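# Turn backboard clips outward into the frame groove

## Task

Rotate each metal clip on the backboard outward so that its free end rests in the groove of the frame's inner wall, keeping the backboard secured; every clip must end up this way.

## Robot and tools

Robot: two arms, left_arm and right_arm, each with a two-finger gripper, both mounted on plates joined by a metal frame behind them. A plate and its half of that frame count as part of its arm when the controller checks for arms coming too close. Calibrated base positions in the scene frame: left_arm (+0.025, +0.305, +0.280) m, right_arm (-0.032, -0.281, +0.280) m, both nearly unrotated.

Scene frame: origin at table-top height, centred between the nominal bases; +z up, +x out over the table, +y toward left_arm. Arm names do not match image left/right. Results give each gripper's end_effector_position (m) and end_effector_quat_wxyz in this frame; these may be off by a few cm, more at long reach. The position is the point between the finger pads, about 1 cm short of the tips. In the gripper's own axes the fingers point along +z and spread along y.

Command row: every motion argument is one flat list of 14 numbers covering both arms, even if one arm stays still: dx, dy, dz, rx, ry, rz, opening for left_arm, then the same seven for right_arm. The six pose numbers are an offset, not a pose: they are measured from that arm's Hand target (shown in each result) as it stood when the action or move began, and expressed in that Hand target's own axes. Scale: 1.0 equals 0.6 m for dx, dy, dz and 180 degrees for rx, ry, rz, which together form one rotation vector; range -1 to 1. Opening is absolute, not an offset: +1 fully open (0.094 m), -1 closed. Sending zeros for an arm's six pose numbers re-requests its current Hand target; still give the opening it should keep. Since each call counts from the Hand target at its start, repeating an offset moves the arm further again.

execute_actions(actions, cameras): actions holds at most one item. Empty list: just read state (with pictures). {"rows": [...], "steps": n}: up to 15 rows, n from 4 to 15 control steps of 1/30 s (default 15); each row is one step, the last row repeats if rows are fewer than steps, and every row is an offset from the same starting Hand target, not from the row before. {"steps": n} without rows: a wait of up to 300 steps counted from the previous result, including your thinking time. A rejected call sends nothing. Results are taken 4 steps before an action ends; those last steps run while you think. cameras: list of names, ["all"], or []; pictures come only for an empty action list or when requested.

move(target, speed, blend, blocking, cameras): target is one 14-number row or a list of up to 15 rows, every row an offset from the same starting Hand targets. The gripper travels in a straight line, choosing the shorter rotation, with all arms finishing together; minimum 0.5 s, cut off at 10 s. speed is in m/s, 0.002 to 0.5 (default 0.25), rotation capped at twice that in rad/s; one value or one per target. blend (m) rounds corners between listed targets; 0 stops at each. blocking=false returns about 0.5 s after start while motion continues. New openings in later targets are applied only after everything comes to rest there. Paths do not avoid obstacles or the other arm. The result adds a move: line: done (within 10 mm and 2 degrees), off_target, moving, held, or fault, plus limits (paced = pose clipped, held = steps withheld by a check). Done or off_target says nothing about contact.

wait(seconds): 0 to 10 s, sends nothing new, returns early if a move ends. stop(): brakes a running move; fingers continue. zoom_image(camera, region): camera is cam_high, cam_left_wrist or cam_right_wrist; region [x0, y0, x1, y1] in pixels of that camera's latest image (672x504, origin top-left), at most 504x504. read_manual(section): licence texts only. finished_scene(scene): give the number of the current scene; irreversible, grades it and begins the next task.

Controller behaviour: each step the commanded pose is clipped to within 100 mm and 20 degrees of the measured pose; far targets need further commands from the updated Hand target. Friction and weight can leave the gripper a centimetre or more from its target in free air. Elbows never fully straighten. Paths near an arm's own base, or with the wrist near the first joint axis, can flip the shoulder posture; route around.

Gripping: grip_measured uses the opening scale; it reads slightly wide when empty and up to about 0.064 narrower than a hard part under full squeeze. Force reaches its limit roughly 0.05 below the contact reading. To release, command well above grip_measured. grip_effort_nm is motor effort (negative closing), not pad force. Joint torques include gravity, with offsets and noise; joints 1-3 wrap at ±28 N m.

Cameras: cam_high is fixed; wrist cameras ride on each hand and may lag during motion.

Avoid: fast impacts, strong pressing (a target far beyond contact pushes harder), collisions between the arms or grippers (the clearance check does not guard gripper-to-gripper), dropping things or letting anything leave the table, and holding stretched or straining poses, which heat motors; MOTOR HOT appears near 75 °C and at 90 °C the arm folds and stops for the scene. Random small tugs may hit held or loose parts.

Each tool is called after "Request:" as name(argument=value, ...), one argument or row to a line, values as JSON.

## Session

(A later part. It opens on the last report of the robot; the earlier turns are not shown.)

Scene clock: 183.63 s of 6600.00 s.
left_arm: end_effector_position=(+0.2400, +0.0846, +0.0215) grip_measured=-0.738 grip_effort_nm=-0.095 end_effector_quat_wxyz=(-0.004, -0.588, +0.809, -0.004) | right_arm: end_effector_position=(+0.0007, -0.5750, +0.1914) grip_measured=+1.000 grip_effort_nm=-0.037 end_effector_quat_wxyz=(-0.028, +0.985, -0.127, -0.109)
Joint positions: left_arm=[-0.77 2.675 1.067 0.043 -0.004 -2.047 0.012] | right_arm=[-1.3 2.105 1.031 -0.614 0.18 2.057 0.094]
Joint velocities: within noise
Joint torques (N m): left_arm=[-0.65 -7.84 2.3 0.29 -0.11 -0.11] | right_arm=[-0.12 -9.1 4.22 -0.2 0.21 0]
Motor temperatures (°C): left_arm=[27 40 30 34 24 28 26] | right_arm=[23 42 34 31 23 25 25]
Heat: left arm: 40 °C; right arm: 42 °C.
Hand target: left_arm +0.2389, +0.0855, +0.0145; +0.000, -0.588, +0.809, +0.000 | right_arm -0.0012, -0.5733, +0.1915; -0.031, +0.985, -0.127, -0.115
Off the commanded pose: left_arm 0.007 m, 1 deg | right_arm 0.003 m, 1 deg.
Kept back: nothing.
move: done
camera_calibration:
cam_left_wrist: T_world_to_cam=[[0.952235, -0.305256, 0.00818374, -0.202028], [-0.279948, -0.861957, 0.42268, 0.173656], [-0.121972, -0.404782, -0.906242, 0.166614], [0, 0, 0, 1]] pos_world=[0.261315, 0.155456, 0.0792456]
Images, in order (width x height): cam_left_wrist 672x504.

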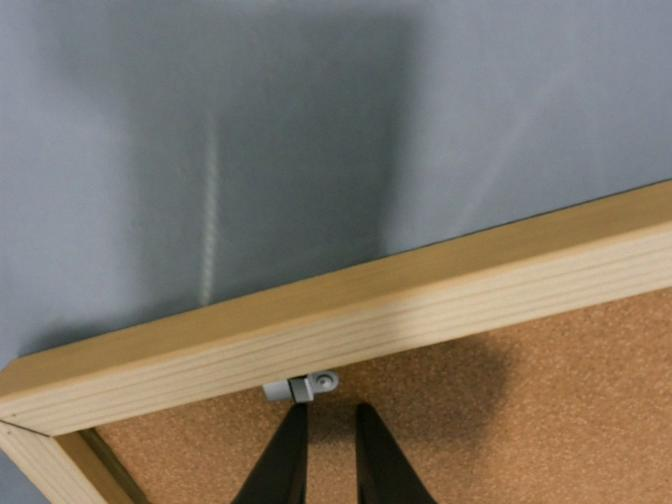

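Request:
move(
  target=[
    [0.0,0.0,-0.0080,0,0,0,-0.74,0,0,0,0,0,0,1],
    [0.0132,0.0075,-0.0080,0,0,0,-0.74,0,0,0,0,0,0,1],
    [0.0132,0.0075,-0.001,0,0,0,-0.74,0,0,0,0,0,0,1],
  ],
  speed=0.06,
  cameras=["cam_left_wrist"],
)

Request:
zoom_image(
  camera="cam_left_wrist",
  region=[220, 340, 460, 484],
)

Scene clock: 184.60 s of 6600.00 s.
left_arm: end_effector_position=(+0.2338, +0.0786, +0.0215) grip_measured=-0.738 grip_effort_nm=-0.095 end_effector_quat_wxyz=(-0.002, -0.586, +0.811, -0.004) | right_arm: end_effector_position=(+0.0007, -0.5750, +0.1914) grip_measured=+1.000 grip_effort_nm=-0.032 end_effector_quat_wxyz=(-0.028, +0.985, -0.127, -0.109)
Joint positions: left_arm=[-0.801 2.676 1.067 0.043 -0.008 -2.072 0.012] | right_arm=[-1.3 2.105 1.031 -0.614 0.18 2.057 0.094]
Joint velocities: within noise
Joint torques (N m): left_arm=[-0.51 -8.05 2.15 0.28 -0.08 -0.11] | right_arm=[-0.05 -8.95 4.34 -0.18 0.2 -0.04]
Motor temperatures (°C): left_arm=[27 39 30 34 24 28 26] | right_arm=[23 42 34 31 23 25 25]
Heat: left arm: 39 °C; right arm: 42 °C.
Hand target: left_arm +0.2321, +0.0794, +0.0151; +0.000, -0.588, +0.809, +0.000 | right_arm -0.0012, -0.5733, +0.1915; -0.031, +0.985, -0.127, -0.115
Off the commanded pose: left_arm 0.007 m, 1 deg | right_arm 0.003 m, 1 deg.
joint sent to its limit (left arm) — joint 6 (wrist roll), lower limit.
Kept back: nothing.
move: done
camera_calibration:
cam_left_wrist: T_world_to_cam=[[0.950333, -0.311059, 0.0104859, -0.197057], [-0.286595, -0.86146, 0.419226, 0.168281], [-0.121371, -0.401409, -0.907822, 0.163049], [0, 0, 0, 1]] pos_world=[0.255288, 0.14912, 0.0795379]
Images, in order (width x height): cam_left_wrist 672x504.

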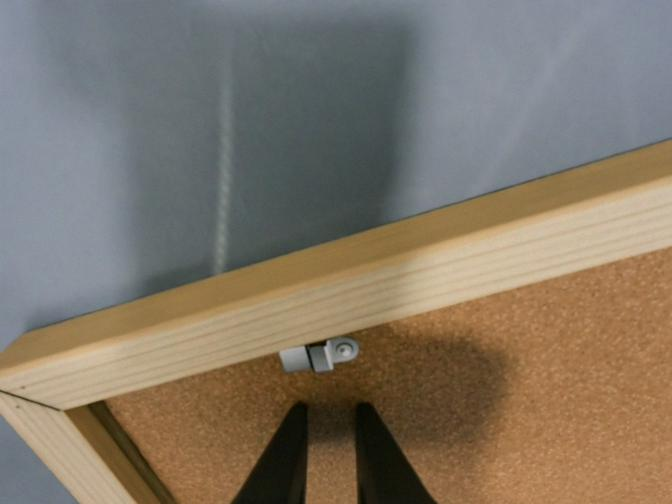

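Scaled by 2.100 from the camera's 672x504 image, which has a finer 960x720 frame.

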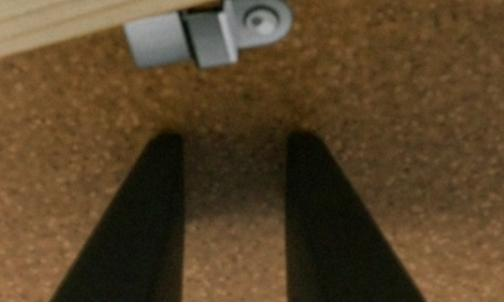

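Request:
move(
  target=[-0.0254,0.0053,-0.002,0,0,0,-0.74,0,0,0,0,0,0,1],
  speed=0.05,
  cameras=["cam_left_wrist"],
)

Request:
zoom_image(
  camera="cam_left_wrist",
  region=[220, 340, 460, 484],
)

Scene clock: 185.67 s of 6600.00 s.
left_arm: end_effector_position=(+0.2350, +0.0803, +0.0210) grip_measured=-0.738 grip_effort_nm=-0.100 end_effector_quat_wxyz=(-0.012, -0.586, +0.810, -0.014) | right_arm: end_effector_position=(+0.0007, -0.5750, +0.1914) grip_measured=+1.000 grip_effort_nm=-0.037 end_effector_quat_wxyz=(-0.028, +0.985, -0.127, -0.109)
Joint positions: left_arm=[-0.78 2.674 1.047 0.08 0.015 -2.054 0.012] | right_arm=[-1.3 2.105 1.031 -0.614 0.18 2.057 0.094]
Joint velocities: within noise
Joint torques (N m): left_arm=[0.9 -8.92 0.18 0.29 -0.32 0.02] | right_arm=[-0.14 -9.07 4.26 -0.21 0.21 0.01]
Motor temperatures (°C): left_arm=[27 39 30 34 24 28 26] | right_arm=[23 42 34 31 23 25 25]
Heat: left arm: 39 °C; right arm: 42 °C.
Hand target: left_arm +0.2339, +0.0948, +0.0164; +0.000, -0.588, +0.809, +0.000 | right_arm -0.0012, -0.5733, +0.1915; -0.031, +0.985, -0.127, -0.115
Off the commanded pose: left_arm 0.015 m, 2 deg | right_arm 0.003 m, 1 deg.
Kept back: nothing.
move: off_target (left_arm)
camera_calibration:
cam_left_wrist: T_world_to_cam=[[0.951062, -0.308619, 0.0153432, -0.198185], [-0.282877, -0.849604, 0.445145, 0.167929], [-0.124345, -0.427701, -0.895327, 0.165972], [0, 0, 0, 1]] pos_world=[0.256628, 0.152496, 0.076887]
Images, in order (width x height): cam_left_wrist 672x504.

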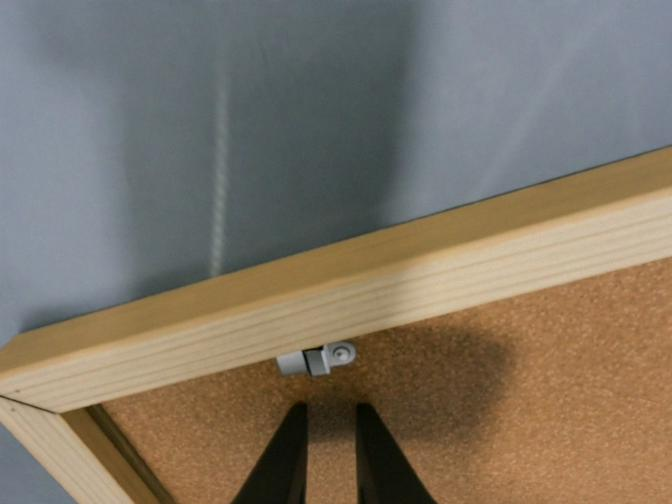

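Scaled by 2.100 from the camera's 672x504 image, which has a finer 960x720 frame.

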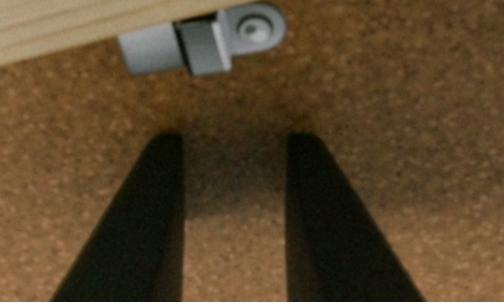

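Request:
move(
  target=[-0.0,0.0,-0.006,0,0,0,-0.74,0,0,0,0,0,0,1],
  speed=0.05,
  cameras=["cam_left_wrist"],
)

Request:
zoom_image(
  camera="cam_left_wrist",
  region=[220, 340, 460, 484],
)

Scene clock: 186.60 s of 6600.00 s.
left_arm: end_effector_position=(+0.2349, +0.0803, +0.0212) grip_measured=-0.738 grip_effort_nm=-0.100 end_effector_quat_wxyz=(-0.012, -0.586, +0.810, -0.016) | right_arm: end_effector_position=(+0.0007, -0.5750, +0.1914) grip_measured=+1.000 grip_effort_nm=-0.027 end_effector_quat_wxyz=(-0.028, +0.985, -0.127, -0.109)
Joint positions: left_arm=[-0.78 2.673 1.041 0.089 0.015 -2.053 0.012] | right_arm=[-1.3 2.105 1.031 -0.614 0.18 2.057 0.094]
Joint velocities: within noise
Joint torques (N m): left_arm=[0.88 -9.92 0.05 0.15 -0.32 0.02] | right_arm=[-0.13 -9.01 4.38 -0.17 0.2 0]
Motor temperatures (°C): left_arm=[27 39 30 34 24 28 26] | right_arm=[23 42 34 31 23 25 25]
Heat: left arm: 39 °C; right arm: 42 °C.
Hand target: left_arm +0.2338, +0.0948, +0.0200; +0.000, -0.588, +0.809, +0.000 | right_arm -0.0012, -0.5733, +0.1915; -0.031, +0.985, -0.127, -0.115
Off the commanded pose: left_arm 0.015 m, 2 deg | right_arm 0.003 m, 1 deg.
Kept back: nothing.
move: off_target (left_arm)
camera_calibration:
cam_left_wrist: T_world_to_cam=[[0.950555, -0.309957, 0.0192695, -0.197939], [-0.285453, -0.847599, 0.447316, 0.168222], [-0.122316, -0.4307, -0.894168, 0.165883], [0, 0, 0, 1]] pos_world=[0.256462, 0.152678, 0.0768931]
Images, in order (width x height): cam_left_wrist 672x504.

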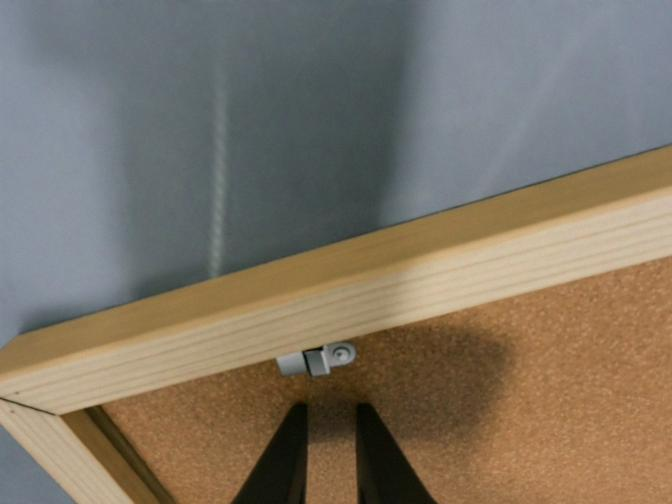

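Scaled by 2.100 from the camera's 672x504 image, which has a finer 960x720 frame.

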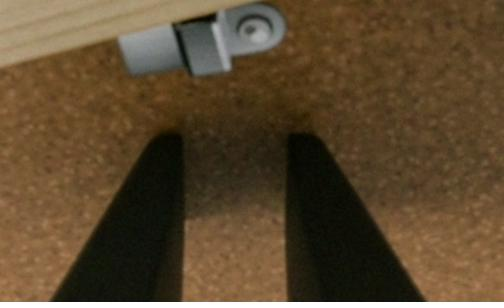

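Request:
move(
  target=[
    [0.0,0.0,-0.015,0,0,0,-0.74,0,0,0,0,0,0,1],
  ],
  speed=0.05,
  cameras=["cam_left_wrist"],
)

Scene clock: 187.53 s of 6600.00 s.
left_arm: end_effector_position=(+0.2318, +0.0913, +0.0225) grip_measured=-0.738 grip_effort_nm=-0.100 end_effector_quat_wxyz=(-0.005, -0.589, +0.808, -0.005) | right_arm: end_effector_position=(+0.0007, -0.5750, +0.1914) grip_measured=+1.000 grip_effort_nm=-0.032 end_effector_quat_wxyz=(-0.028, +0.985, -0.127, -0.109)
Joint positions: left_arm=[-0.772 2.664 1.017 0.084 -0.002 -2.052 0.012] | right_arm=[-1.3 2.105 1.031 -0.614 0.18 2.057 0.094]
Joint velocities: within noise
Joint torques (N m): left_arm=[0.24 -12.15 0.43 0.03 -0.13 0.02] | right_arm=[-0.06 -9.16 4.19 -0.2 0.22 -0.01]
Motor temperatures (°C): left_arm=[27 39 30 34 24 28 26] | right_arm=[23 42 34 31 23 25 25]
Heat: left arm: 39 °C; right arm: 42 °C.
Hand target: left_arm +0.2338, +0.0948, +0.0289; +0.000, -0.588, +0.809, +0.000 | right_arm -0.0012, -0.5733, +0.1915; -0.031, +0.985, -0.127, -0.115
Off the commanded pose: left_arm 0.008 m, 1 deg | right_arm 0.003 m, 1 deg.
Kept back: nothing.
move: done
camera_calibration:
cam_left_wrist: T_world_to_cam=[[0.952937, -0.303041, 0.00877999, -0.192553], [-0.27783, -0.861336, 0.425336, 0.176018], [-0.121332, -0.407758, -0.904993, 0.169309], [0, 0, 0, 1]] pos_world=[0.252936, 0.162297, 0.080047]
Images, in order (width x height): cam_left_wrist 672x504.

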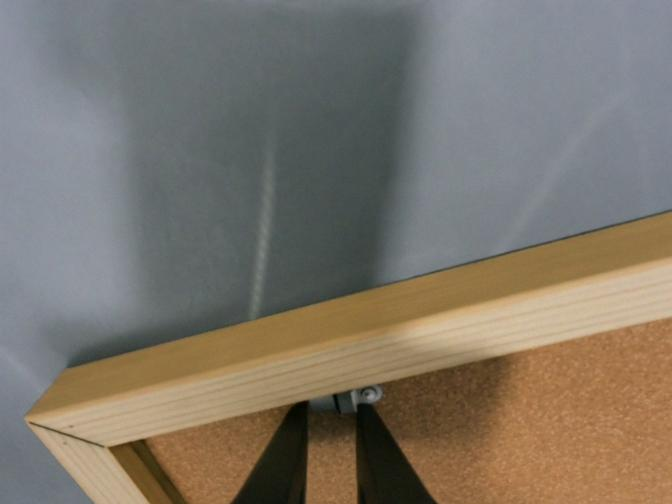

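Request:
move(
  target=[
    [0,0,-0.0435,0,0,0.022,-1,0,0,0,0,0,0,1],
    [0.026,-0.0105,-0.0435,0,0,0.022,-1,0,0,0,0,0,0,1],
    [0.0157,0.01,-0.035,0,0,0.022,-1,0,0,0,0,0,0,1],
  ],
  speed=0.12,
  cameras=["cam_left_wrist"],
)

Scene clock: 189.60 s of 6600.00 s.
left_arm: end_effector_position=(+0.2237, +0.0885, +0.0473) grip_measured=-0.982 grip_effort_nm=-0.926 end_effector_quat_wxyz=(-0.005, -0.559, +0.829, +0.004) | right_arm: end_effector_position=(+0.0007, -0.5750, +0.1914) grip_measured=+1.000 grip_effort_nm=-0.037 end_effector_quat_wxyz=(-0.028, +0.985, -0.127, -0.109)
Joint positions: left_arm=[-0.802 2.567 0.975 0.011 -0.006 -2.008 0.001] | right_arm=[-1.3 2.105 1.031 -0.614 0.18 2.057 0.094]
Joint velocities: within noise
Joint torques (N m): left_arm=[-0.4 -10.71 0.81 0.26 -0.09 -0.11] | right_arm=[0.06 -9.14 4.36 -0.18 0.2 0.01]
Motor temperatures (°C): left_arm=[27 40 30 34 24 28 26] | right_arm=[23 42 34 31 23 25 25]
Heat: left arm: 40 °C; right arm: 42 °C.
Hand target: left_arm +0.2252, +0.0877, +0.0499; +0.000, -0.560, +0.828, +0.000 | right_arm -0.0012, -0.5733, +0.1915; -0.031, +0.985, -0.127, -0.115
Off the commanded pose: left_arm 0.003 m, 1 deg | right_arm 0.003 m, 1 deg.
Kept back: nothing.
move: done
camera_calibration:
cam_left_wrist: T_world_to_cam=[[0.927851, -0.372927, -0.00427952, -0.173485], [-0.337619, -0.844769, 0.415184, 0.173295], [-0.158449, -0.383784, -0.909727, 0.196036], [0, 0, 0, 1]] pos_world=[0.250538, 0.156933, 0.105647]
Images, in order (width x height): cam_left_wrist 672x504.

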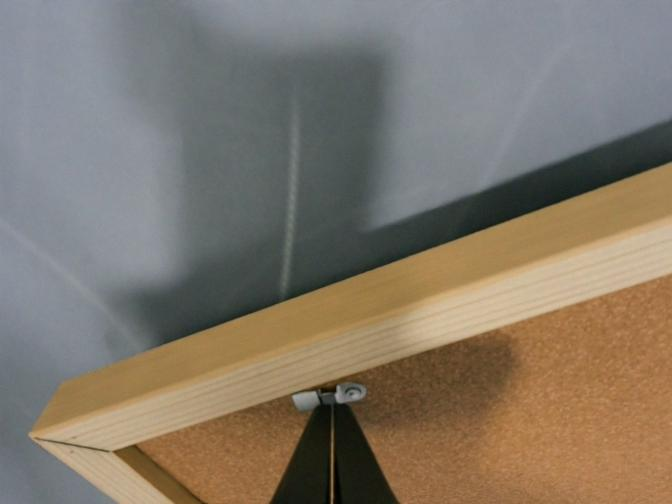

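Request:
move(
  target=[0,0,0.03,0,0,0,-1,0,0,0,0,0,0,1],
  speed=0.03,
  cameras=["cam_left_wrist","cam_high"],
)

Scene clock: 190.70 s of 6600.00 s.
left_arm: end_effector_position=(+0.2222, +0.0899, +0.0346) grip_measured=-0.982 grip_effort_nm=-0.930 end_effector_quat_wxyz=(-0.005, -0.559, +0.829, +0.003) | right_arm: end_effector_position=(+0.0007, -0.5750, +0.1914) grip_measured=+1.000 grip_effort_nm=-0.046 end_effector_quat_wxyz=(-0.028, +0.985, -0.127, -0.109)
Joint positions: left_arm=[-0.802 2.615 0.987 0.049 -0.006 -2.008 0.001] | right_arm=[-1.3 2.105 1.031 -0.614 0.18 2.057 0.094]
Joint velocities: within noise
Joint torques (N m): left_arm=[-0.38 -8.69 2.06 0.28 -0.09 -0.1] | right_arm=[-0.14 -9.09 4.37 -0.18 0.22 0.02]
Motor temperatures (°C): left_arm=[27 40 30 34 24 28 26] | right_arm=[23 42 34 31 23 25 25]
Heat: left arm: 40 °C; right arm: 42 °C.
Hand target: left_arm +0.2253, +0.0877, +0.0319; +0.000, -0.560, +0.828, +0.000 | right_arm -0.0012, -0.5733, +0.1915; -0.031, +0.985, -0.127, -0.115
Off the commanded pose: left_arm 0.005 m, 1 deg | right_arm 0.003 m, 1 deg.
Kept back: nothing.
move: done
camera_calibration:
cam_left_wrist: T_world_to_cam=[[0.928002, -0.372561, -0.00324578, -0.171736], [-0.337607, -0.844557, 0.415626, 0.179152], [-0.157587, -0.384606, -0.90953, 0.184698], [0, 0, 0, 1]] pos_world=[0.24896, 0.158357, 0.0929706]
Images, in order (width x height): cam_high 672x504, cam_left_wrist 672x504.

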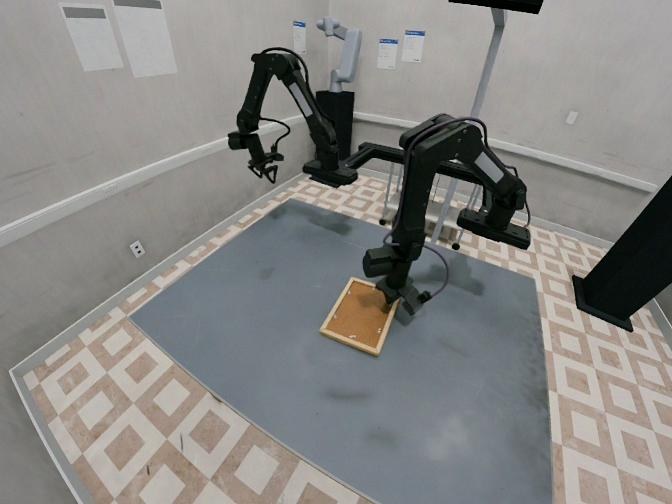

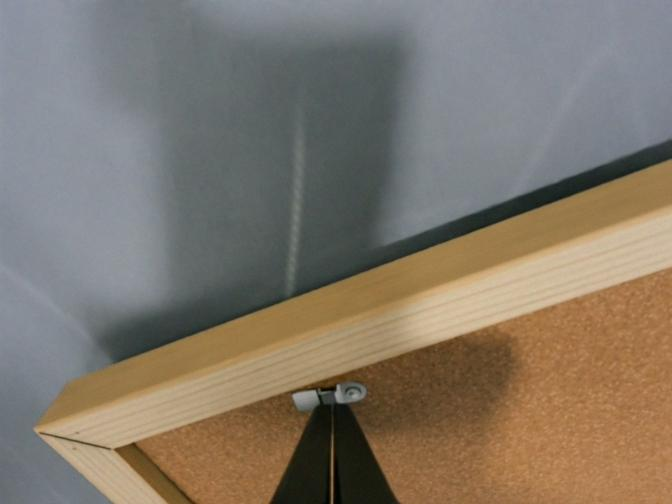

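Request:
move(
  target=[0,0,0.0215,0,0,0,-1,0,0,0,0,0,0,1],
  speed=0.03,
  cameras=["cam_left_wrist"],
)

Request:
zoom_image(
  camera="cam_left_wrist",
  region=[220, 340, 460, 484],
)

Scene clock: 191.63 s of 6600.00 s.
left_arm: end_effector_position=(+0.2223, +0.0895, +0.0230) grip_measured=-0.982 grip_effort_nm=-0.926 end_effector_quat_wxyz=(-0.005, -0.559, +0.829, +0.004) | right_arm: end_effector_position=(+0.0007, -0.5750, +0.1914) grip_measured=+1.000 grip_effort_nm=-0.032 end_effector_quat_wxyz=(-0.028, +0.985, -0.127, -0.109)
Joint positions: left_arm=[-0.802 2.662 1.012 0.069 -0.006 -2.008 0.001] | right_arm=[-1.3 2.105 1.031 -0.614 0.18 2.057 0.094]
Joint velocities: within noise
Joint torques (N m): left_arm=[-0.32 -8.4 1.94 0.32 -0.09 -0.1] | right_arm=[-0.16 -9.06 4.41 -0.18 0.17 -0.04]
Motor temperatures (°C): left_arm=[27 40 30 34 24 28 26] | right_arm=[23 42 34 31 23 25 25]
Heat: left arm: 40 °C; right arm: 42 °C.
Hand target: left_arm +0.2252, +0.0877, +0.0190; +0.000, -0.560, +0.828, +0.000 | right_arm -0.0012, -0.5733, +0.1915; -0.031, +0.985, -0.127, -0.115
Off the commanded pose: left_arm 0.005 m, 1 deg | right_arm 0.003 m, 1 deg.
Kept back: nothing.
move: done
camera_calibration:
cam_left_wrist: T_world_to_cam=[[0.927993, -0.372573, -0.00428083, -0.171987], [-0.337297, -0.8449, 0.41518, 0.183714], [-0.158302, -0.383841, -0.909729, 0.174049], [0, 0, 0, 1]] pos_world=[0.249121, 0.157949, 0.0813263]
Images, in order (width x height): cam_left_wrist 672x504.

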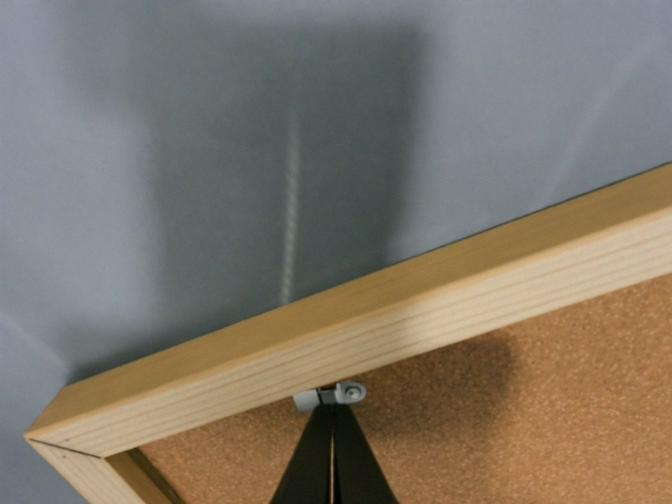

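Scaled by 2.100 from the camera's 672x504 image, which has a finer 960x720 frame.

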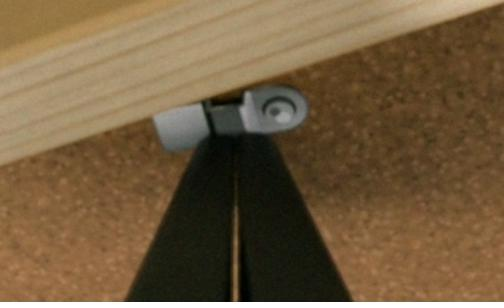

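Request:
move(
  target=[
    [0.012,0,0,0,0,0,-1,0,0,0,0,0,0,1],
    [0.012,0,-0.025,0,0,0,-1,0,0,0,0,0,0,1],
    [0.0066,0.015,-0.025,0,0,0,-1,0,0,0,0,0,0,1],
    [0.0066,0.015,-0.002,0,0,0,-1,0,0,0,0,0,0,1],
  ],
  speed=0.06,
  cameras=["cam_left_wrist"],
)

Request:
zoom_image(
  camera="cam_left_wrist",
  region=[220, 340, 460, 484],
)

Scene clock: 193.40 s of 6600.00 s.
left_arm: end_effector_position=(+0.2139, +0.0903, +0.0241) grip_measured=-0.982 grip_effort_nm=-0.926 end_effector_quat_wxyz=(-0.003, -0.560, +0.829, +0.003) | right_arm: end_effector_position=(+0.0007, -0.5750, +0.1914) grip_measured=+1.000 grip_effort_nm=-0.037 end_effector_quat_wxyz=(-0.028, +0.985, -0.127, -0.109)
Joint positions: left_arm=[-0.824 2.653 0.981 0.093 -0.009 -2.032 0.001] | right_arm=[-1.3 2.105 1.031 -0.614 0.18 2.057 0.094]
Joint velocities: within noise
Joint torques (N m): left_arm=[-0.64 -8.21 1.91 0.31 -0.05 -0.1] | right_arm=[-0.03 -9.14 4.36 -0.2 0.18 0.03]
Motor temperatures (°C): left_arm=[27 40 29 34 24 28 26] | right_arm=[23 42 34 31 23 25 25]
Heat: left arm: 40 °C; right arm: 42 °C.
Hand target: left_arm +0.2154, +0.0874, +0.0202; +0.000, -0.560, +0.828, +0.000 | right_arm -0.0012, -0.5733, +0.1915; -0.031, +0.985, -0.127, -0.115
Off the commanded pose: left_arm 0.005 m, 1 deg | right_arm 0.003 m, 1 deg.
Kept back: nothing.
move: done
camera_calibration:
cam_left_wrist: T_world_to_cam=[[0.928852, -0.370448, -0.00135239, -0.164339], [-0.33683, -0.846069, 0.413175, 0.181073], [-0.154204, -0.383323, -0.910651, 0.173181], [0, 0, 0, 1]] pos_world=[0.240342, 0.158705, 0.0826708]
Images, in order (width x height): cam_left_wrist 672x504.

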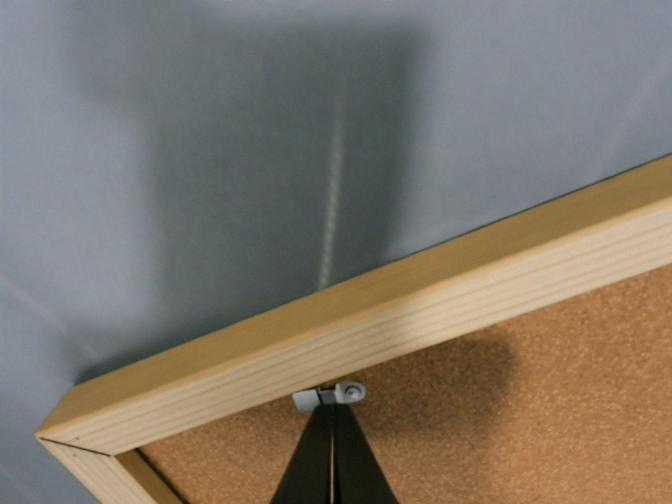

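Scaled by 2.100 from the camera's 672x504 image, which has a finer 960x720 frame.

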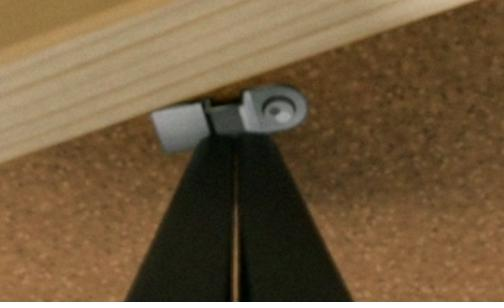

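Request:
move(
  target=[
    [0.0,0,0,0,0,0,-0.8,0,0,0,0,0,0,1],
    [0.0,0,-0.04,0,0,0,-0.8,0,0,0,0,0,0,1],
  ],
  speed=0.06,
  cameras=["cam_left_wrist"],
)

Request:
zoom_image(
  camera="cam_left_wrist",
  region=[220, 280, 460, 424],
)

Scene clock: 195.17 s of 6600.00 s.
left_arm: end_effector_position=(+0.2186, +0.0854, +0.0392) grip_measured=-0.803 grip_effort_nm=0.159 end_effector_quat_wxyz=(-0.002, -0.560, +0.828, -0.007) | right_arm: end_effector_position=(+0.0007, -0.5750, +0.1914) grip_measured=+1.000 grip_effort_nm=-0.032 end_effector_quat_wxyz=(-0.028, +0.985, -0.127, -0.109)
Joint positions: left_arm=[-0.824 2.594 0.959 0.077 -0.009 -2.033 0.009] | right_arm=[-1.3 2.105 1.031 -0.614 0.18 2.057 0.094]
Joint velocities: within noise
Joint torques (N m): left_arm=[-0.72 -11.45 0.46 0.06 -0.06 -0.11] | right_arm=[-0.17 -8.98 4.23 -0.21 0.19 0]
Motor temperatures (°C): left_arm=[27 40 29 34 24 28 26] | right_arm=[23 42 34 31 23 25 25]
Heat: left arm: 40 °C; right arm: 42 °C.
Hand target: left_arm +0.2154, +0.0874, +0.0442; +0.000, -0.560, +0.828, +0.000 | right_arm -0.0012, -0.5733, +0.1915; -0.031, +0.985, -0.127, -0.115
Off the commanded pose: left_arm 0.006 m, 1 deg | right_arm 0.003 m, 1 deg.
Kept back: nothing.
move: done
camera_calibration:
cam_left_wrist: T_world_to_cam=[[0.929129, -0.369346, 0.0173926, -0.171366], [-0.341761, -0.839881, 0.421663, 0.172466], [-0.141132, -0.397723, -0.906586, 0.183931], [0, 0, 0, 1]] pos_world=[0.244122, 0.154711, 0.0970074]
Images, in order (width x height): cam_left_wrist 672x504.

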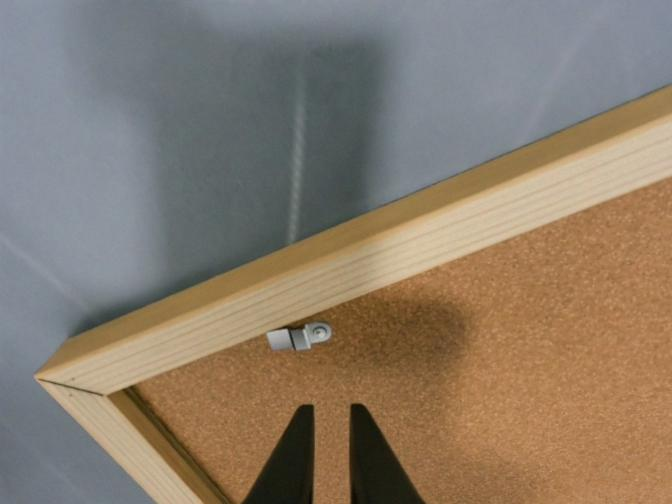

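Scaled by 2.100 from the camera's 672x504 image, which has a finer 960x720 frame.

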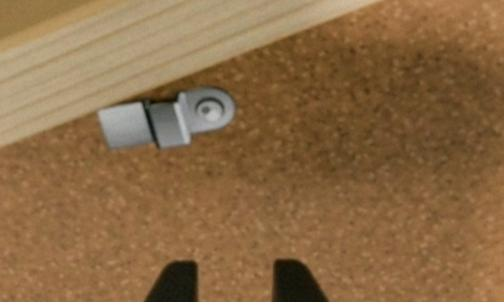

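Request:
move(
  target=[-0.0224,-0.0028,-0.035,0,0,0.433,-0.6,0,0,0,0,0,0,1],
  speed=0.4,
  cameras=["cam_left_wrist"],
)

Scene clock: 199.37 s of 6600.00 s.
left_arm: end_effector_position=(+0.2198, +0.0975, +0.0592) grip_measured=-0.603 grip_effort_nm=0.159 end_effector_quat_wxyz=(-0.002, +0.083, +0.997, -0.002) | right_arm: end_effector_position=(+0.0007, -0.5750, +0.1914) grip_measured=+1.000 grip_effort_nm=-0.042 end_effector_quat_wxyz=(-0.028, +0.985, -0.127, -0.109)
Joint positions: left_arm=[-0.793 2.509 0.906 0.031 -0.009 -0.647 0.019] | right_arm=[-1.3 2.105 1.031 -0.614 0.18 2.057 0.094]
Joint velocities: within noise
Joint torques (N m): left_arm=[0.31 -11.58 0.69 0.1 -0.07 0.03] | right_arm=[-0.06 -8.92 4.31 -0.18 0.2 0.01]
Motor temperatures (°C): left_arm=[27 41 29 33 24 28 26] | right_arm=[23 42 34 31 23 25 25]
Heat: left arm: 41 °C; right arm: 42 °C.
Hand target: left_arm +0.2220, +0.0992, +0.0653; +0.000, +0.086, +0.996, +0.000 | right_arm -0.0012, -0.5733, +0.1915; -0.031, +0.985, -0.127, -0.115
Off the commanded pose: left_arm 0.007 m, 0 deg | right_arm 0.003 m, 1 deg.
Kept back: nothing.
move: done
camera_calibration:
cam_left_wrist: T_world_to_cam=[[-0.163229, -0.986527, 0.0110066, 0.132308], [-0.896884, 0.153026, 0.414949, 0.200194], [-0.411043, 0.05786, -0.909778, 0.22217], [0, 0, 0, 1]] pos_world=[0.292469, 0.0870353, 0.117599]
Images, in order (width x height): cam_left_wrist 672x504.

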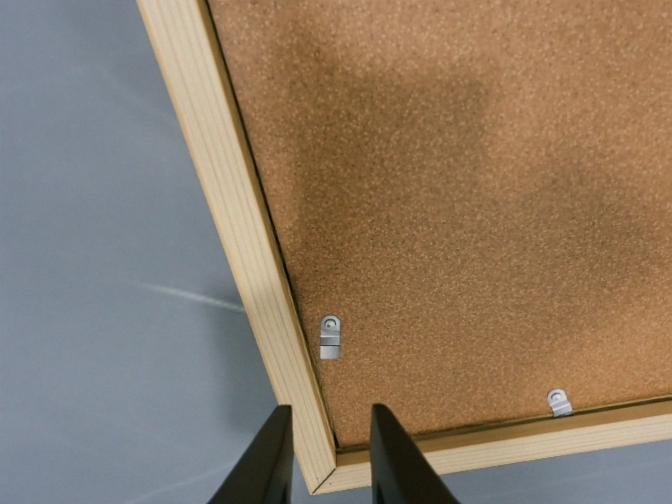

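Request:
move(
  target=[
    [-0.0043,-0.0021,0.033,0,0,0,-0.6,0,0,0,0,0,0,1],
    [-0.0043,-0.0021,0.062,0,0,0,-0.6,0,0,0,0,0,0,1],
  ],
  speed=0.1,
  cameras=["cam_left_wrist"],
)

Scene clock: 201.17 s of 6600.00 s.
left_arm: end_effector_position=(+0.2189, +0.0995, +0.0314) grip_measured=-0.603 grip_effort_nm=0.159 end_effector_quat_wxyz=(-0.006, +0.085, +0.996, +0.002) | right_arm: end_effector_position=(+0.0007, -0.5750, +0.1914) grip_measured=+1.000 grip_effort_nm=-0.042 end_effector_quat_wxyz=(-0.028, +0.985, -0.127, -0.109)
Joint positions: left_arm=[-0.79 2.623 0.958 0.08 -0.009 -0.64 0.019] | right_arm=[-1.3 2.105 1.031 -0.614 0.18 2.057 0.094]
Joint velocities: within noise
Joint torques (N m): left_arm=[0.31 -8.31 1.95 0.29 -0.06 0.03] | right_arm=[0.02 -9.1 4.37 -0.18 0.19 0.02]
Motor temperatures (°C): left_arm=[27 41 29 33 24 28 26] | right_arm=[23 42 34 31 23 25 25]
Heat: left arm: 41 °C; right arm: 42 °C.
Hand target: left_arm +0.2243, +0.0976, +0.0280; +0.000, +0.085, +0.996, +0.000 | right_arm -0.0012, -0.5733, +0.1915; -0.031, +0.985, -0.127, -0.115
Off the commanded pose: left_arm 0.007 m, 1 deg | right_arm 0.003 m, 1 deg.
Kept back: nothing.
move: done
camera_calibration:
cam_left_wrist: T_world_to_cam=[[-0.16597, -0.986125, 0.0034504, 0.135198], [-0.892796, 0.151747, 0.424133, 0.209605], [-0.418772, 0.067313, -0.905593, 0.196944], [0, 0, 0, 1]] pos_world=[0.292048, 0.088258, 0.0889849]
Images, in order (width x height): cam_left_wrist 672x504.

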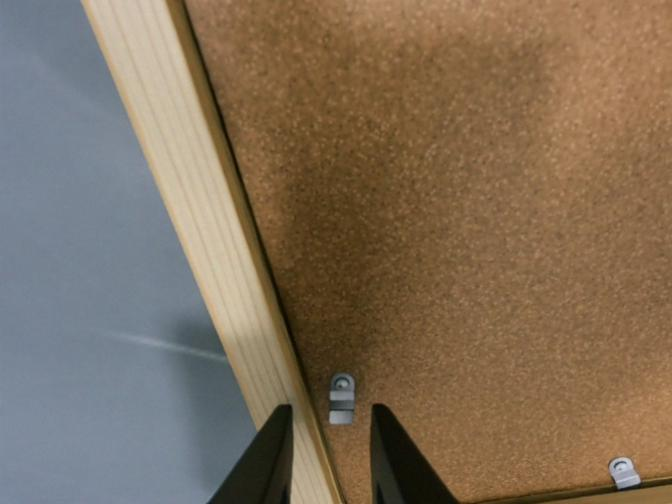

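Request:
move(
  target=[
    [0.0113,-0.0197,-0.005,0,0,0,-1,0,0,0,0,0,0,1],
    [0.0113,-0.0197,0.0067,0,0,0,-1,0,0,0,0,0,0,1],
  ],
  speed=0.08,
  cameras=["cam_left_wrist"],
)

Scene clock: 202.87 s of 6600.00 s.
left_arm: end_effector_position=(+0.2151, +0.0870, +0.0283) grip_measured=-0.986 grip_effort_nm=-0.706 end_effector_quat_wxyz=(-0.002, +0.089, +0.996, -0.002) | right_arm: end_effector_position=(+0.0007, -0.5750, +0.1914) grip_measured=+1.000 grip_effort_nm=-0.037 end_effector_quat_wxyz=(-0.028, +0.985, -0.127, -0.109)
Joint positions: left_arm=[-0.829 2.638 0.98 0.086 -0.009 -0.671 0.001] | right_arm=[-1.3 2.105 1.031 -0.614 0.18 2.057 0.094]
Joint velocities: within noise
Joint torques (N m): left_arm=[-0.28 -8.13 1.69 0.29 -0.04 -0.11] | right_arm=[-0.12 -9.06 4.4 -0.23 0.18 0]
Motor temperatures (°C): left_arm=[27 41 29 33 24 28 26] | right_arm=[23 42 34 31 23 25 25]
Heat: left arm: 41 °C; right arm: 42 °C.
Hand target: left_arm +0.2156, +0.0872, +0.0240; +0.000, +0.085, +0.996, +0.000 | right_arm -0.0012, -0.5733, +0.1915; -0.031, +0.985, -0.127, -0.115
Off the commanded pose: left_arm 0.004 m, 0 deg | right_arm 0.003 m, 1 deg.
Kept back: nothing.
move: done
camera_calibration:
cam_left_wrist: T_world_to_cam=[[-0.173383, -0.984793, 0.0109613, 0.123567], [-0.895265, 0.162239, 0.414944, 0.209344], [-0.410412, 0.062131, -0.909781, 0.192236], [0, 0, 0, 1]] pos_world=[0.287739, 0.0757806, 0.0866726]
Images, in order (width x height): cam_left_wrist 672x504.

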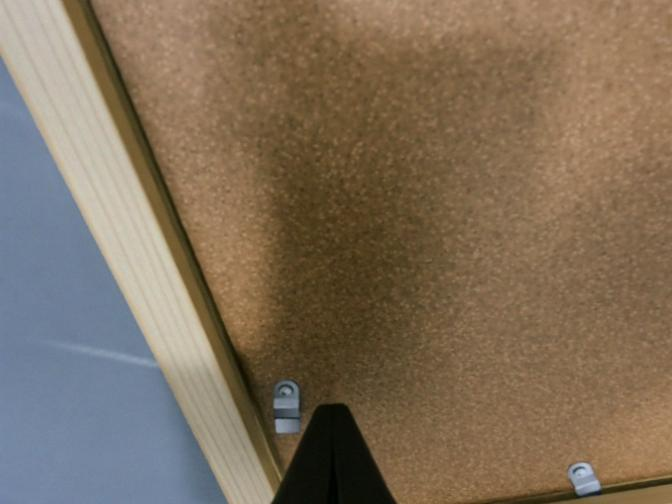

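Request:
move(
  target=[
    [0.015,0.0033,-0.000,0,0,0,-1,0,0,0,0,0,0,1],
    [0.015,0.0033,0.0078,0,0,0,-1,0,0,0,0,0,0,1],
  ],
  speed=0.06,
  cameras=["cam_left_wrist"],
)

Request:
zoom_image(
  camera="cam_left_wrist",
  region=[220, 340, 460, 484],
)

Scene clock: 203.90 s of 6600.00 s.
left_arm: end_effector_position=(+0.2089, +0.0893, +0.0236) grip_measured=-0.986 grip_effort_nm=-0.701 end_effector_quat_wxyz=(-0.001, +0.087, +0.996, -0.002) | right_arm: end_effector_position=(+0.0007, -0.5750, +0.1914) grip_measured=+1.000 grip_effort_nm=-0.037 end_effector_quat_wxyz=(-0.028, +0.985, -0.127, -0.109)
Joint positions: left_arm=[-0.84 2.653 0.962 0.12 -0.009 -0.686 0.001] | right_arm=[-1.3 2.105 1.031 -0.614 0.18 2.057 0.094]
Joint velocities: within noise
Joint torques (N m): left_arm=[-0.57 -8.12 0.9 0.31 -0.06 -0.11] | right_arm=[-0.17 -9.03 4.21 -0.22 0.18 -0.01]
Motor temperatures (°C): left_arm=[27 40 29 33 24 28 26] | right_arm=[23 42 34 31 23 25 25]
Heat: left arm: 40 °C; right arm: 42 °C.
Hand target: left_arm +0.2070, +0.0905, +0.0193; +0.000, +0.085, +0.996, +0.000 | right_arm -0.0012, -0.5733, +0.1915; -0.031, +0.985, -0.127, -0.115
Off the commanded pose: left_arm 0.005 m, 0 deg | right_arm 0.003 m, 1 deg.
Kept back: nothing.
move: done
camera_calibration:
cam_left_wrist: T_world_to_cam=[[-0.169616, -0.985438, 0.0119687, 0.124012], [-0.89632, 0.159303, 0.413803, 0.205843], [-0.409684, 0.0594598, -0.910288, 0.18533], [0, 0, 0, 1]] pos_world=[0.281462, 0.0783948, 0.0820407]
Images, in order (width x height): cam_left_wrist 672x504.

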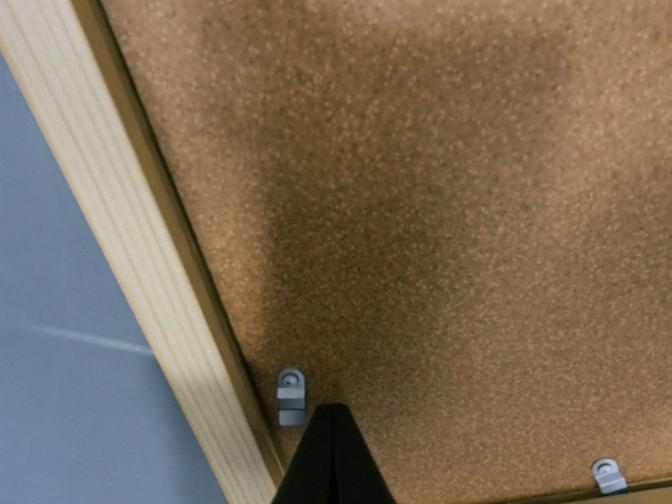

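Scaled by 2.100 from the camera's 672x504 image, which has a finer 960x720 frame.

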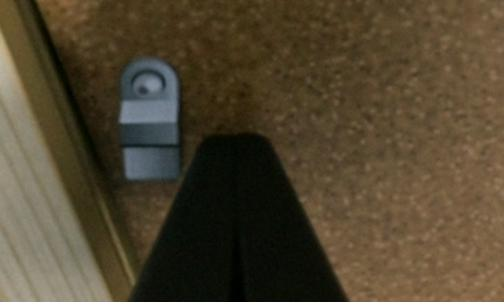

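Request:
move(
  target=[
    [0,0,0.0035,0,0,0,-1,0,0,0,0,0,0,1],
    [0,0,0.0035,0,0,0,-0.8,0,0,0,0,0,0,1],
  ],
  speed=0.06,
  cameras=["cam_left_wrist"],
)

Request:
zoom_image(
  camera="cam_left_wrist",
  region=[220, 340, 460, 484],
)

Scene clock: 205.33 s of 6600.00 s.
left_arm: end_effector_position=(+0.2085, +0.0895, +0.0216) grip_measured=-0.803 grip_effort_nm=0.159 end_effector_quat_wxyz=(-0.001, +0.086, +0.996, -0.003) | right_arm: end_effector_position=(+0.0007, -0.5750, +0.1914) grip_measured=+1.000 grip_effort_nm=-0.032 end_effector_quat_wxyz=(-0.028, +0.985, -0.127, -0.109)
Joint positions: left_arm=[-0.84 2.661 0.962 0.13 -0.008 -0.687 0.009] | right_arm=[-1.3 2.105 1.031 -0.614 0.18 2.057 0.094]
Joint velocities: within noise
Joint torques (N m): left_arm=[-0.57 -8.02 1.17 0.3 -0.07 -0.1] | right_arm=[-0.05 -9.14 4.26 -0.2 0.17 0]
Motor temperatures (°C): left_arm=[27 40 29 33 24 28 26] | right_arm=[23 42 34 31 23 25 25]
Heat: left arm: 40 °C; right arm: 42 °C.
Hand target: left_arm +0.2071, +0.0905, +0.0172; +0.000, +0.086, +0.996, +0.000 | right_arm -0.0012, -0.5733, +0.1915; -0.031, +0.985, -0.127, -0.115
Off the commanded pose: left_arm 0.005 m, 0 deg | right_arm 0.003 m, 1 deg.
Kept back: nothing.
move: done
camera_calibration:
cam_left_wrist: T_world_to_cam=[[-0.169223, -0.985478, 0.0140126, 0.124043], [-0.896763, 0.159856, 0.412628, 0.206364], [-0.408876, 0.0572602, -0.910792, 0.183374], [0, 0, 0, 1]] pos_world=[0.281027, 0.0787526, 0.0801259]
Images, in order (width x height): cam_left_wrist 672x504.

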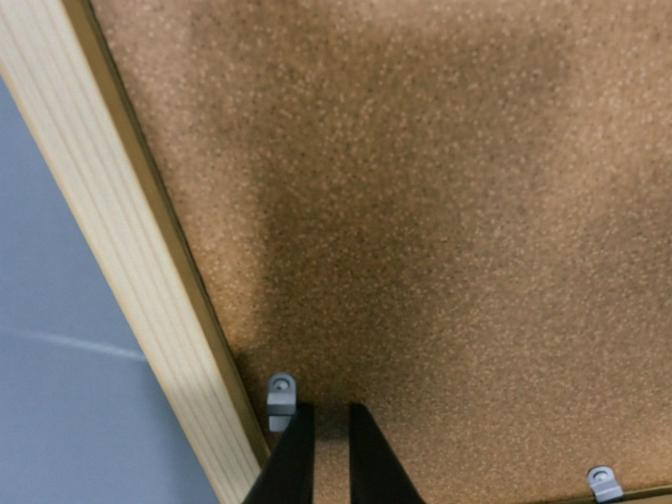

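Scaled by 2.100 from the camera's 672x504 image, which has a finer 960x720 frame.

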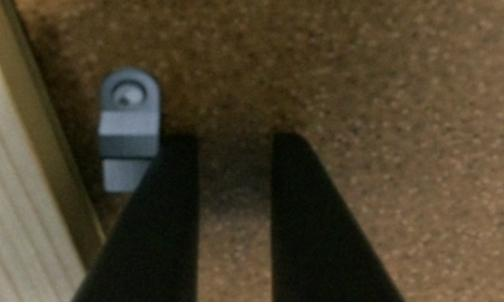

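Request:
move(
  target=[
    [0,0,0.0,0,0,0,-0.65,0,0,0,0,0,0,1],
  ],
  speed=0.06,
  cameras=["cam_left_wrist"],
)

Request:
zoom_image(
  camera="cam_left_wrist",
  region=[180, 340, 420, 484],
)

Scene clock: 206.27 s of 6600.00 s.
left_arm: end_effector_position=(+0.2089, +0.0884, +0.0216) grip_measured=-0.653 grip_effort_nm=0.168 end_effector_quat_wxyz=(+0.000, +0.086, +0.996, -0.006) | right_arm: end_effector_position=(+0.0007, -0.5750, +0.1914) grip_measured=+1.000 grip_effort_nm=-0.032 end_effector_quat_wxyz=(-0.028, +0.985, -0.127, -0.109)
Joint positions: left_arm=[-0.84 2.661 0.962 0.134 -0.006 -0.687 0.016] | right_arm=[-1.3 2.105 1.031 -0.614 0.18 2.057 0.094]
Joint velocities: within noise
Joint torques (N m): left_arm=[-0.57 -8.03 1.18 0.27 -0.1 -0.11] | right_arm=[-0.12 -9.09 4.38 -0.18 0.19 0.01]
Motor temperatures (°C): left_arm=[27 40 29 33 24 28 26] | right_arm=[23 42 34 31 23 25 25]
Heat: left arm: 40 °C; right arm: 42 °C.
Hand target: left_arm +0.2070, +0.0905, +0.0172; +0.000, +0.086, +0.996, +0.000 | right_arm -0.0012, -0.5733, +0.1915; -0.031, +0.985, -0.127, -0.115
Off the commanded pose: left_arm 0.005 m, 1 deg | right_arm 0.003 m, 1 deg.
Kept back: nothing.
move: done
camera_calibration:
cam_left_wrist: T_world_to_cam=[[-0.169196, -0.98541, 0.0184475, 0.122957], [-0.897184, 0.161741, 0.410976, 0.20682], [-0.407963, 0.0529846, -0.91146, 0.183796], [0, 0, 0, 1]] pos_world=[0.281341, 0.077973, 0.0802563]
Images, in order (width x height): cam_left_wrist 672x504.

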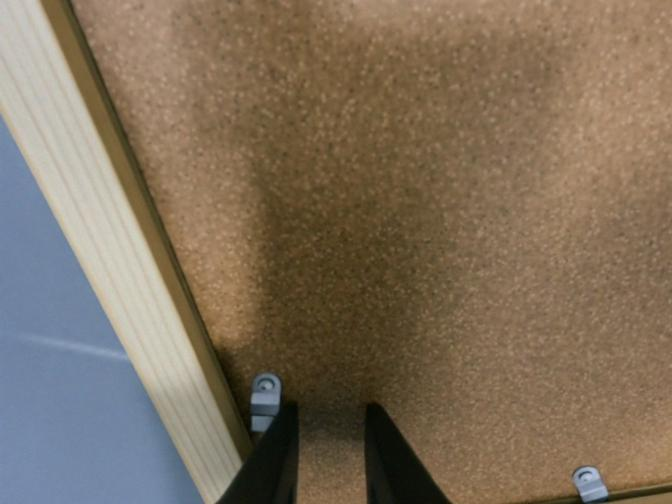

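Scaled by 2.100 from the camera's 672x504 image, which has a finer 960x720 frame.

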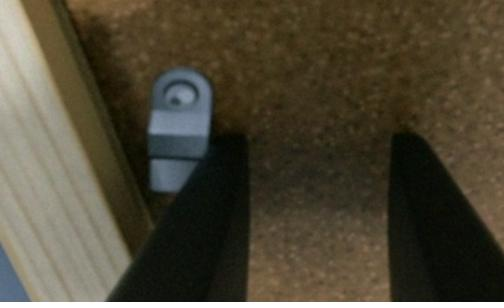

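Request:
move(
  target=[
    [0,0,-0.0055,0,0,0,-0.65,0,0,0,0,0,0,1],
  ],
  speed=0.06,
  cameras=[],
)

Scene clock: 207.20 s of 6600.00 s.
left_arm: end_effector_position=(+0.2089, +0.0884, +0.0216) grip_measured=-0.653 grip_effort_nm=0.164 end_effector_quat_wxyz=(+0.000, +0.086, +0.996, -0.006) | right_arm: end_effector_position=(+0.0007, -0.5750, +0.1914) grip_measured=+1.000 grip_effort_nm=-0.037 end_effector_quat_wxyz=(-0.028, +0.985, -0.127, -0.109)
Joint positions: left_arm=[-0.84 2.661 0.962 0.134 -0.006 -0.687 0.016] | right_arm=[-1.3 2.105 1.031 -0.614 0.18 2.057 0.094]
Joint velocities: within noise
Joint torques (N m): left_arm=[-0.58 -9.18 0.68 0.21 -0.09 -0.11] | right_arm=[-0.08 -8.99 4.29 -0.17 0.17 0.01]
Motor temperatures (°C): left_arm=[27 40 29 33 24 28 26] | right_arm=[23 42 34 31 23 25 25]
Heat: left arm: 40 °C; right arm: 42 °C.
Hand target: left_arm +0.2070, +0.0905, +0.0205; +0.000, +0.086, +0.996, +0.000 | right_arm -0.0012, -0.5733, +0.1915; -0.031, +0.985, -0.127, -0.115
Off the commanded pose: left_arm 0.003 m, 1 deg | right_arm 0.003 m, 1 deg.
Kept back: nothing.
move: done
No camera images: "cameras" was empty.

Request:
move(
  target=[
    [0,0,-0.0055,0,0,0,-0.65,0,0,0,0,0,0,1],
    [0,0,-0.0055,0,0,0,-0.52,0,0,0,0,0,0,1],
  ],
  speed=0.06,
  cameras=["cam_left_wrist"],
)

Request:
zoom_image(
  camera="cam_left_wrist",
  region=[180, 340, 420, 484],
)

Scene clock: 208.63 s of 6600.00 s.
left_arm: end_effector_position=(+0.2087, +0.0883, +0.0216) grip_measured=-0.523 grip_effort_nm=0.164 end_effector_quat_wxyz=(+0.000, +0.086, +0.996, -0.006) | right_arm: end_effector_position=(+0.0007, -0.5750, +0.1914) grip_measured=+1.000 grip_effort_nm=-0.037 end_effector_quat_wxyz=(-0.028, +0.985, -0.127, -0.109)
Joint positions: left_arm=[-0.84 2.661 0.962 0.134 -0.005 -0.687 0.022] | right_arm=[-1.3 2.105 1.031 -0.614 0.18 2.057 0.094]
Joint velocities: within noise
Joint torques (N m): left_arm=[-0.59 -10.37 0.21 0.15 -0.11 -0.11] | right_arm=[-0.2 -9.14 4.34 -0.18 0.19 0]
Motor temperatures (°C): left_arm=[27 41 29 33 24 28 26] | right_arm=[23 42 34 31 23 25 25]
Heat: left arm: 41 °C; right arm: 42 °C.
Hand target: left_arm +0.2070, +0.0905, +0.0238; +0.000, +0.086, +0.996, +0.000 | right_arm -0.0012, -0.5733, +0.1915; -0.031, +0.985, -0.127, -0.115
Off the commanded pose: left_arm 0.004 m, 1 deg | right_arm 0.003 m, 1 deg.
Kept back: nothing.
move: done
camera_calibration:
cam_left_wrist: T_world_to_cam=[[-0.169189, -0.985394, 0.0193303, 0.122777], [-0.896826, 0.162057, 0.411633, 0.206585], [-0.408753, 0.0523076, -0.911145, 0.183959], [0, 0, 0, 1]] pos_world=[0.281237, 0.077883, 0.080203]
Images, in order (width x height): cam_left_wrist 672x504.

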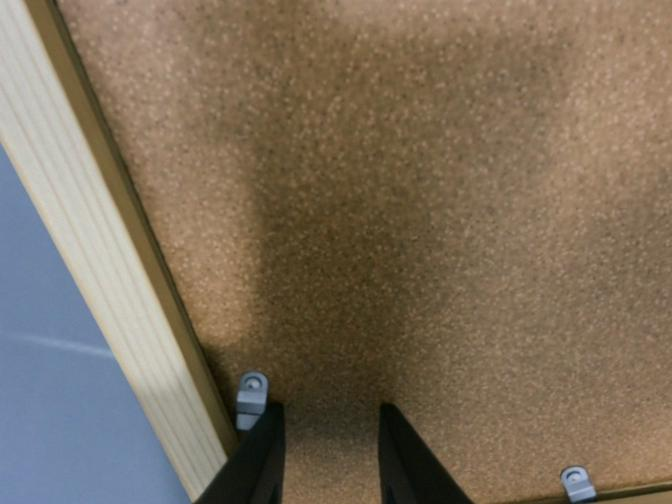

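Scaled by 2.100 from the camera's 672x504 image, which has a finer 960x720 frame.

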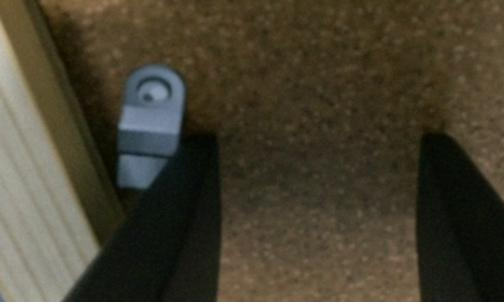

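Request:
move(
  target=[
    [0,0,-0.013,0,0,0,-0.68,0,0,0,0,0,0,1],
    [0.009,0,-0.013,0,0,0,-0.68,0,0,0,0,0,0,1],
    [0.009,0,0.006,0,0,0,-0.68,0,0,0,0,0,0,1],
  ],
  speed=0.06,
  cameras=["cam_left_wrist"],
)

Request:
zoom_image(
  camera="cam_left_wrist",
  region=[180, 340, 420, 484],
)

Scene clock: 210.50 s of 6600.00 s.
left_arm: end_effector_position=(+0.2007, +0.0923, +0.0246) grip_measured=-0.677 grip_effort_nm=-0.115 end_effector_quat_wxyz=(-0.004, +0.087, +0.996, -0.001) | right_arm: end_effector_position=(+0.0007, -0.5750, +0.1914) grip_measured=+1.000 grip_effort_nm=-0.032 end_effector_quat_wxyz=(-0.028, +0.985, -0.127, -0.109)
Joint positions: left_arm=[-0.853 2.647 0.935 0.136 -0.006 -0.699 0.015] | right_arm=[-1.3 2.105 1.031 -0.614 0.18 2.057 0.094]
Joint velocities: within noise
Joint torques (N m): left_arm=[-0.5 -7.83 1.42 0.3 -0.1 -0.11] | right_arm=[-0.03 -9.02 4.46 -0.19 0.18 0]
Motor temperatures (°C): left_arm=[27 41 29 33 24 28 26] | right_arm=[23 42 33 31 23 25 25]
Heat: left arm: 41 °C; right arm: 42 °C.
Hand target: left_arm +0.2018, +0.0915, +0.0202; +0.000, +0.085, +0.996, +0.000 | right_arm -0.0012, -0.5733, +0.1915; -0.031, +0.985, -0.127, -0.115
Off the commanded pose: left_arm 0.005 m, 1 deg | right_arm 0.003 m, 1 deg.
Kept back: nothing.
move: done
camera_calibration:
cam_left_wrist: T_world_to_cam=[[-0.170373, -0.985322, 0.0106831, 0.125747], [-0.893713, 0.159081, 0.419489, 0.197024], [-0.415031, 0.0619218, -0.907698, 0.183481], [0, 0, 0, 1]] pos_world=[0.273657, 0.0811972, 0.0825522]
Images, in order (width x height): cam_left_wrist 672x504.

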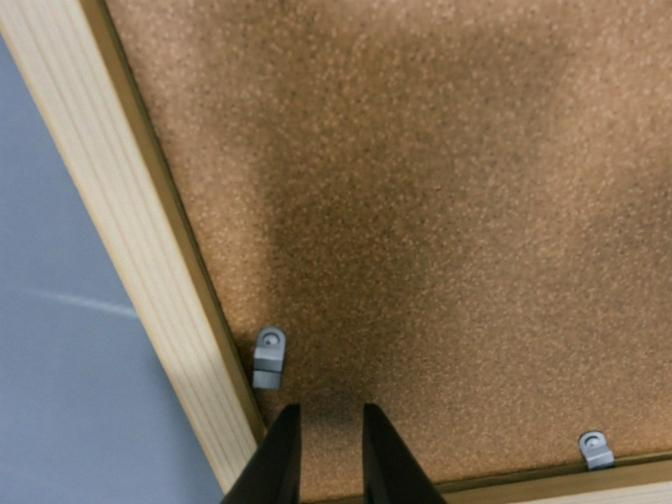

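Scaled by 2.100 from the camera's 672x504 image, which has a finer 960x720 frame.

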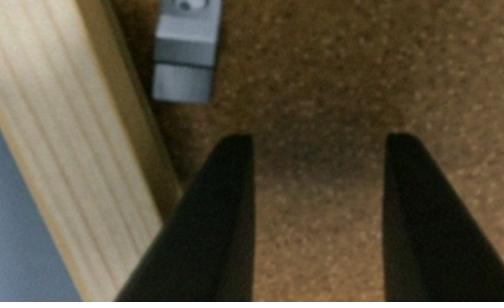

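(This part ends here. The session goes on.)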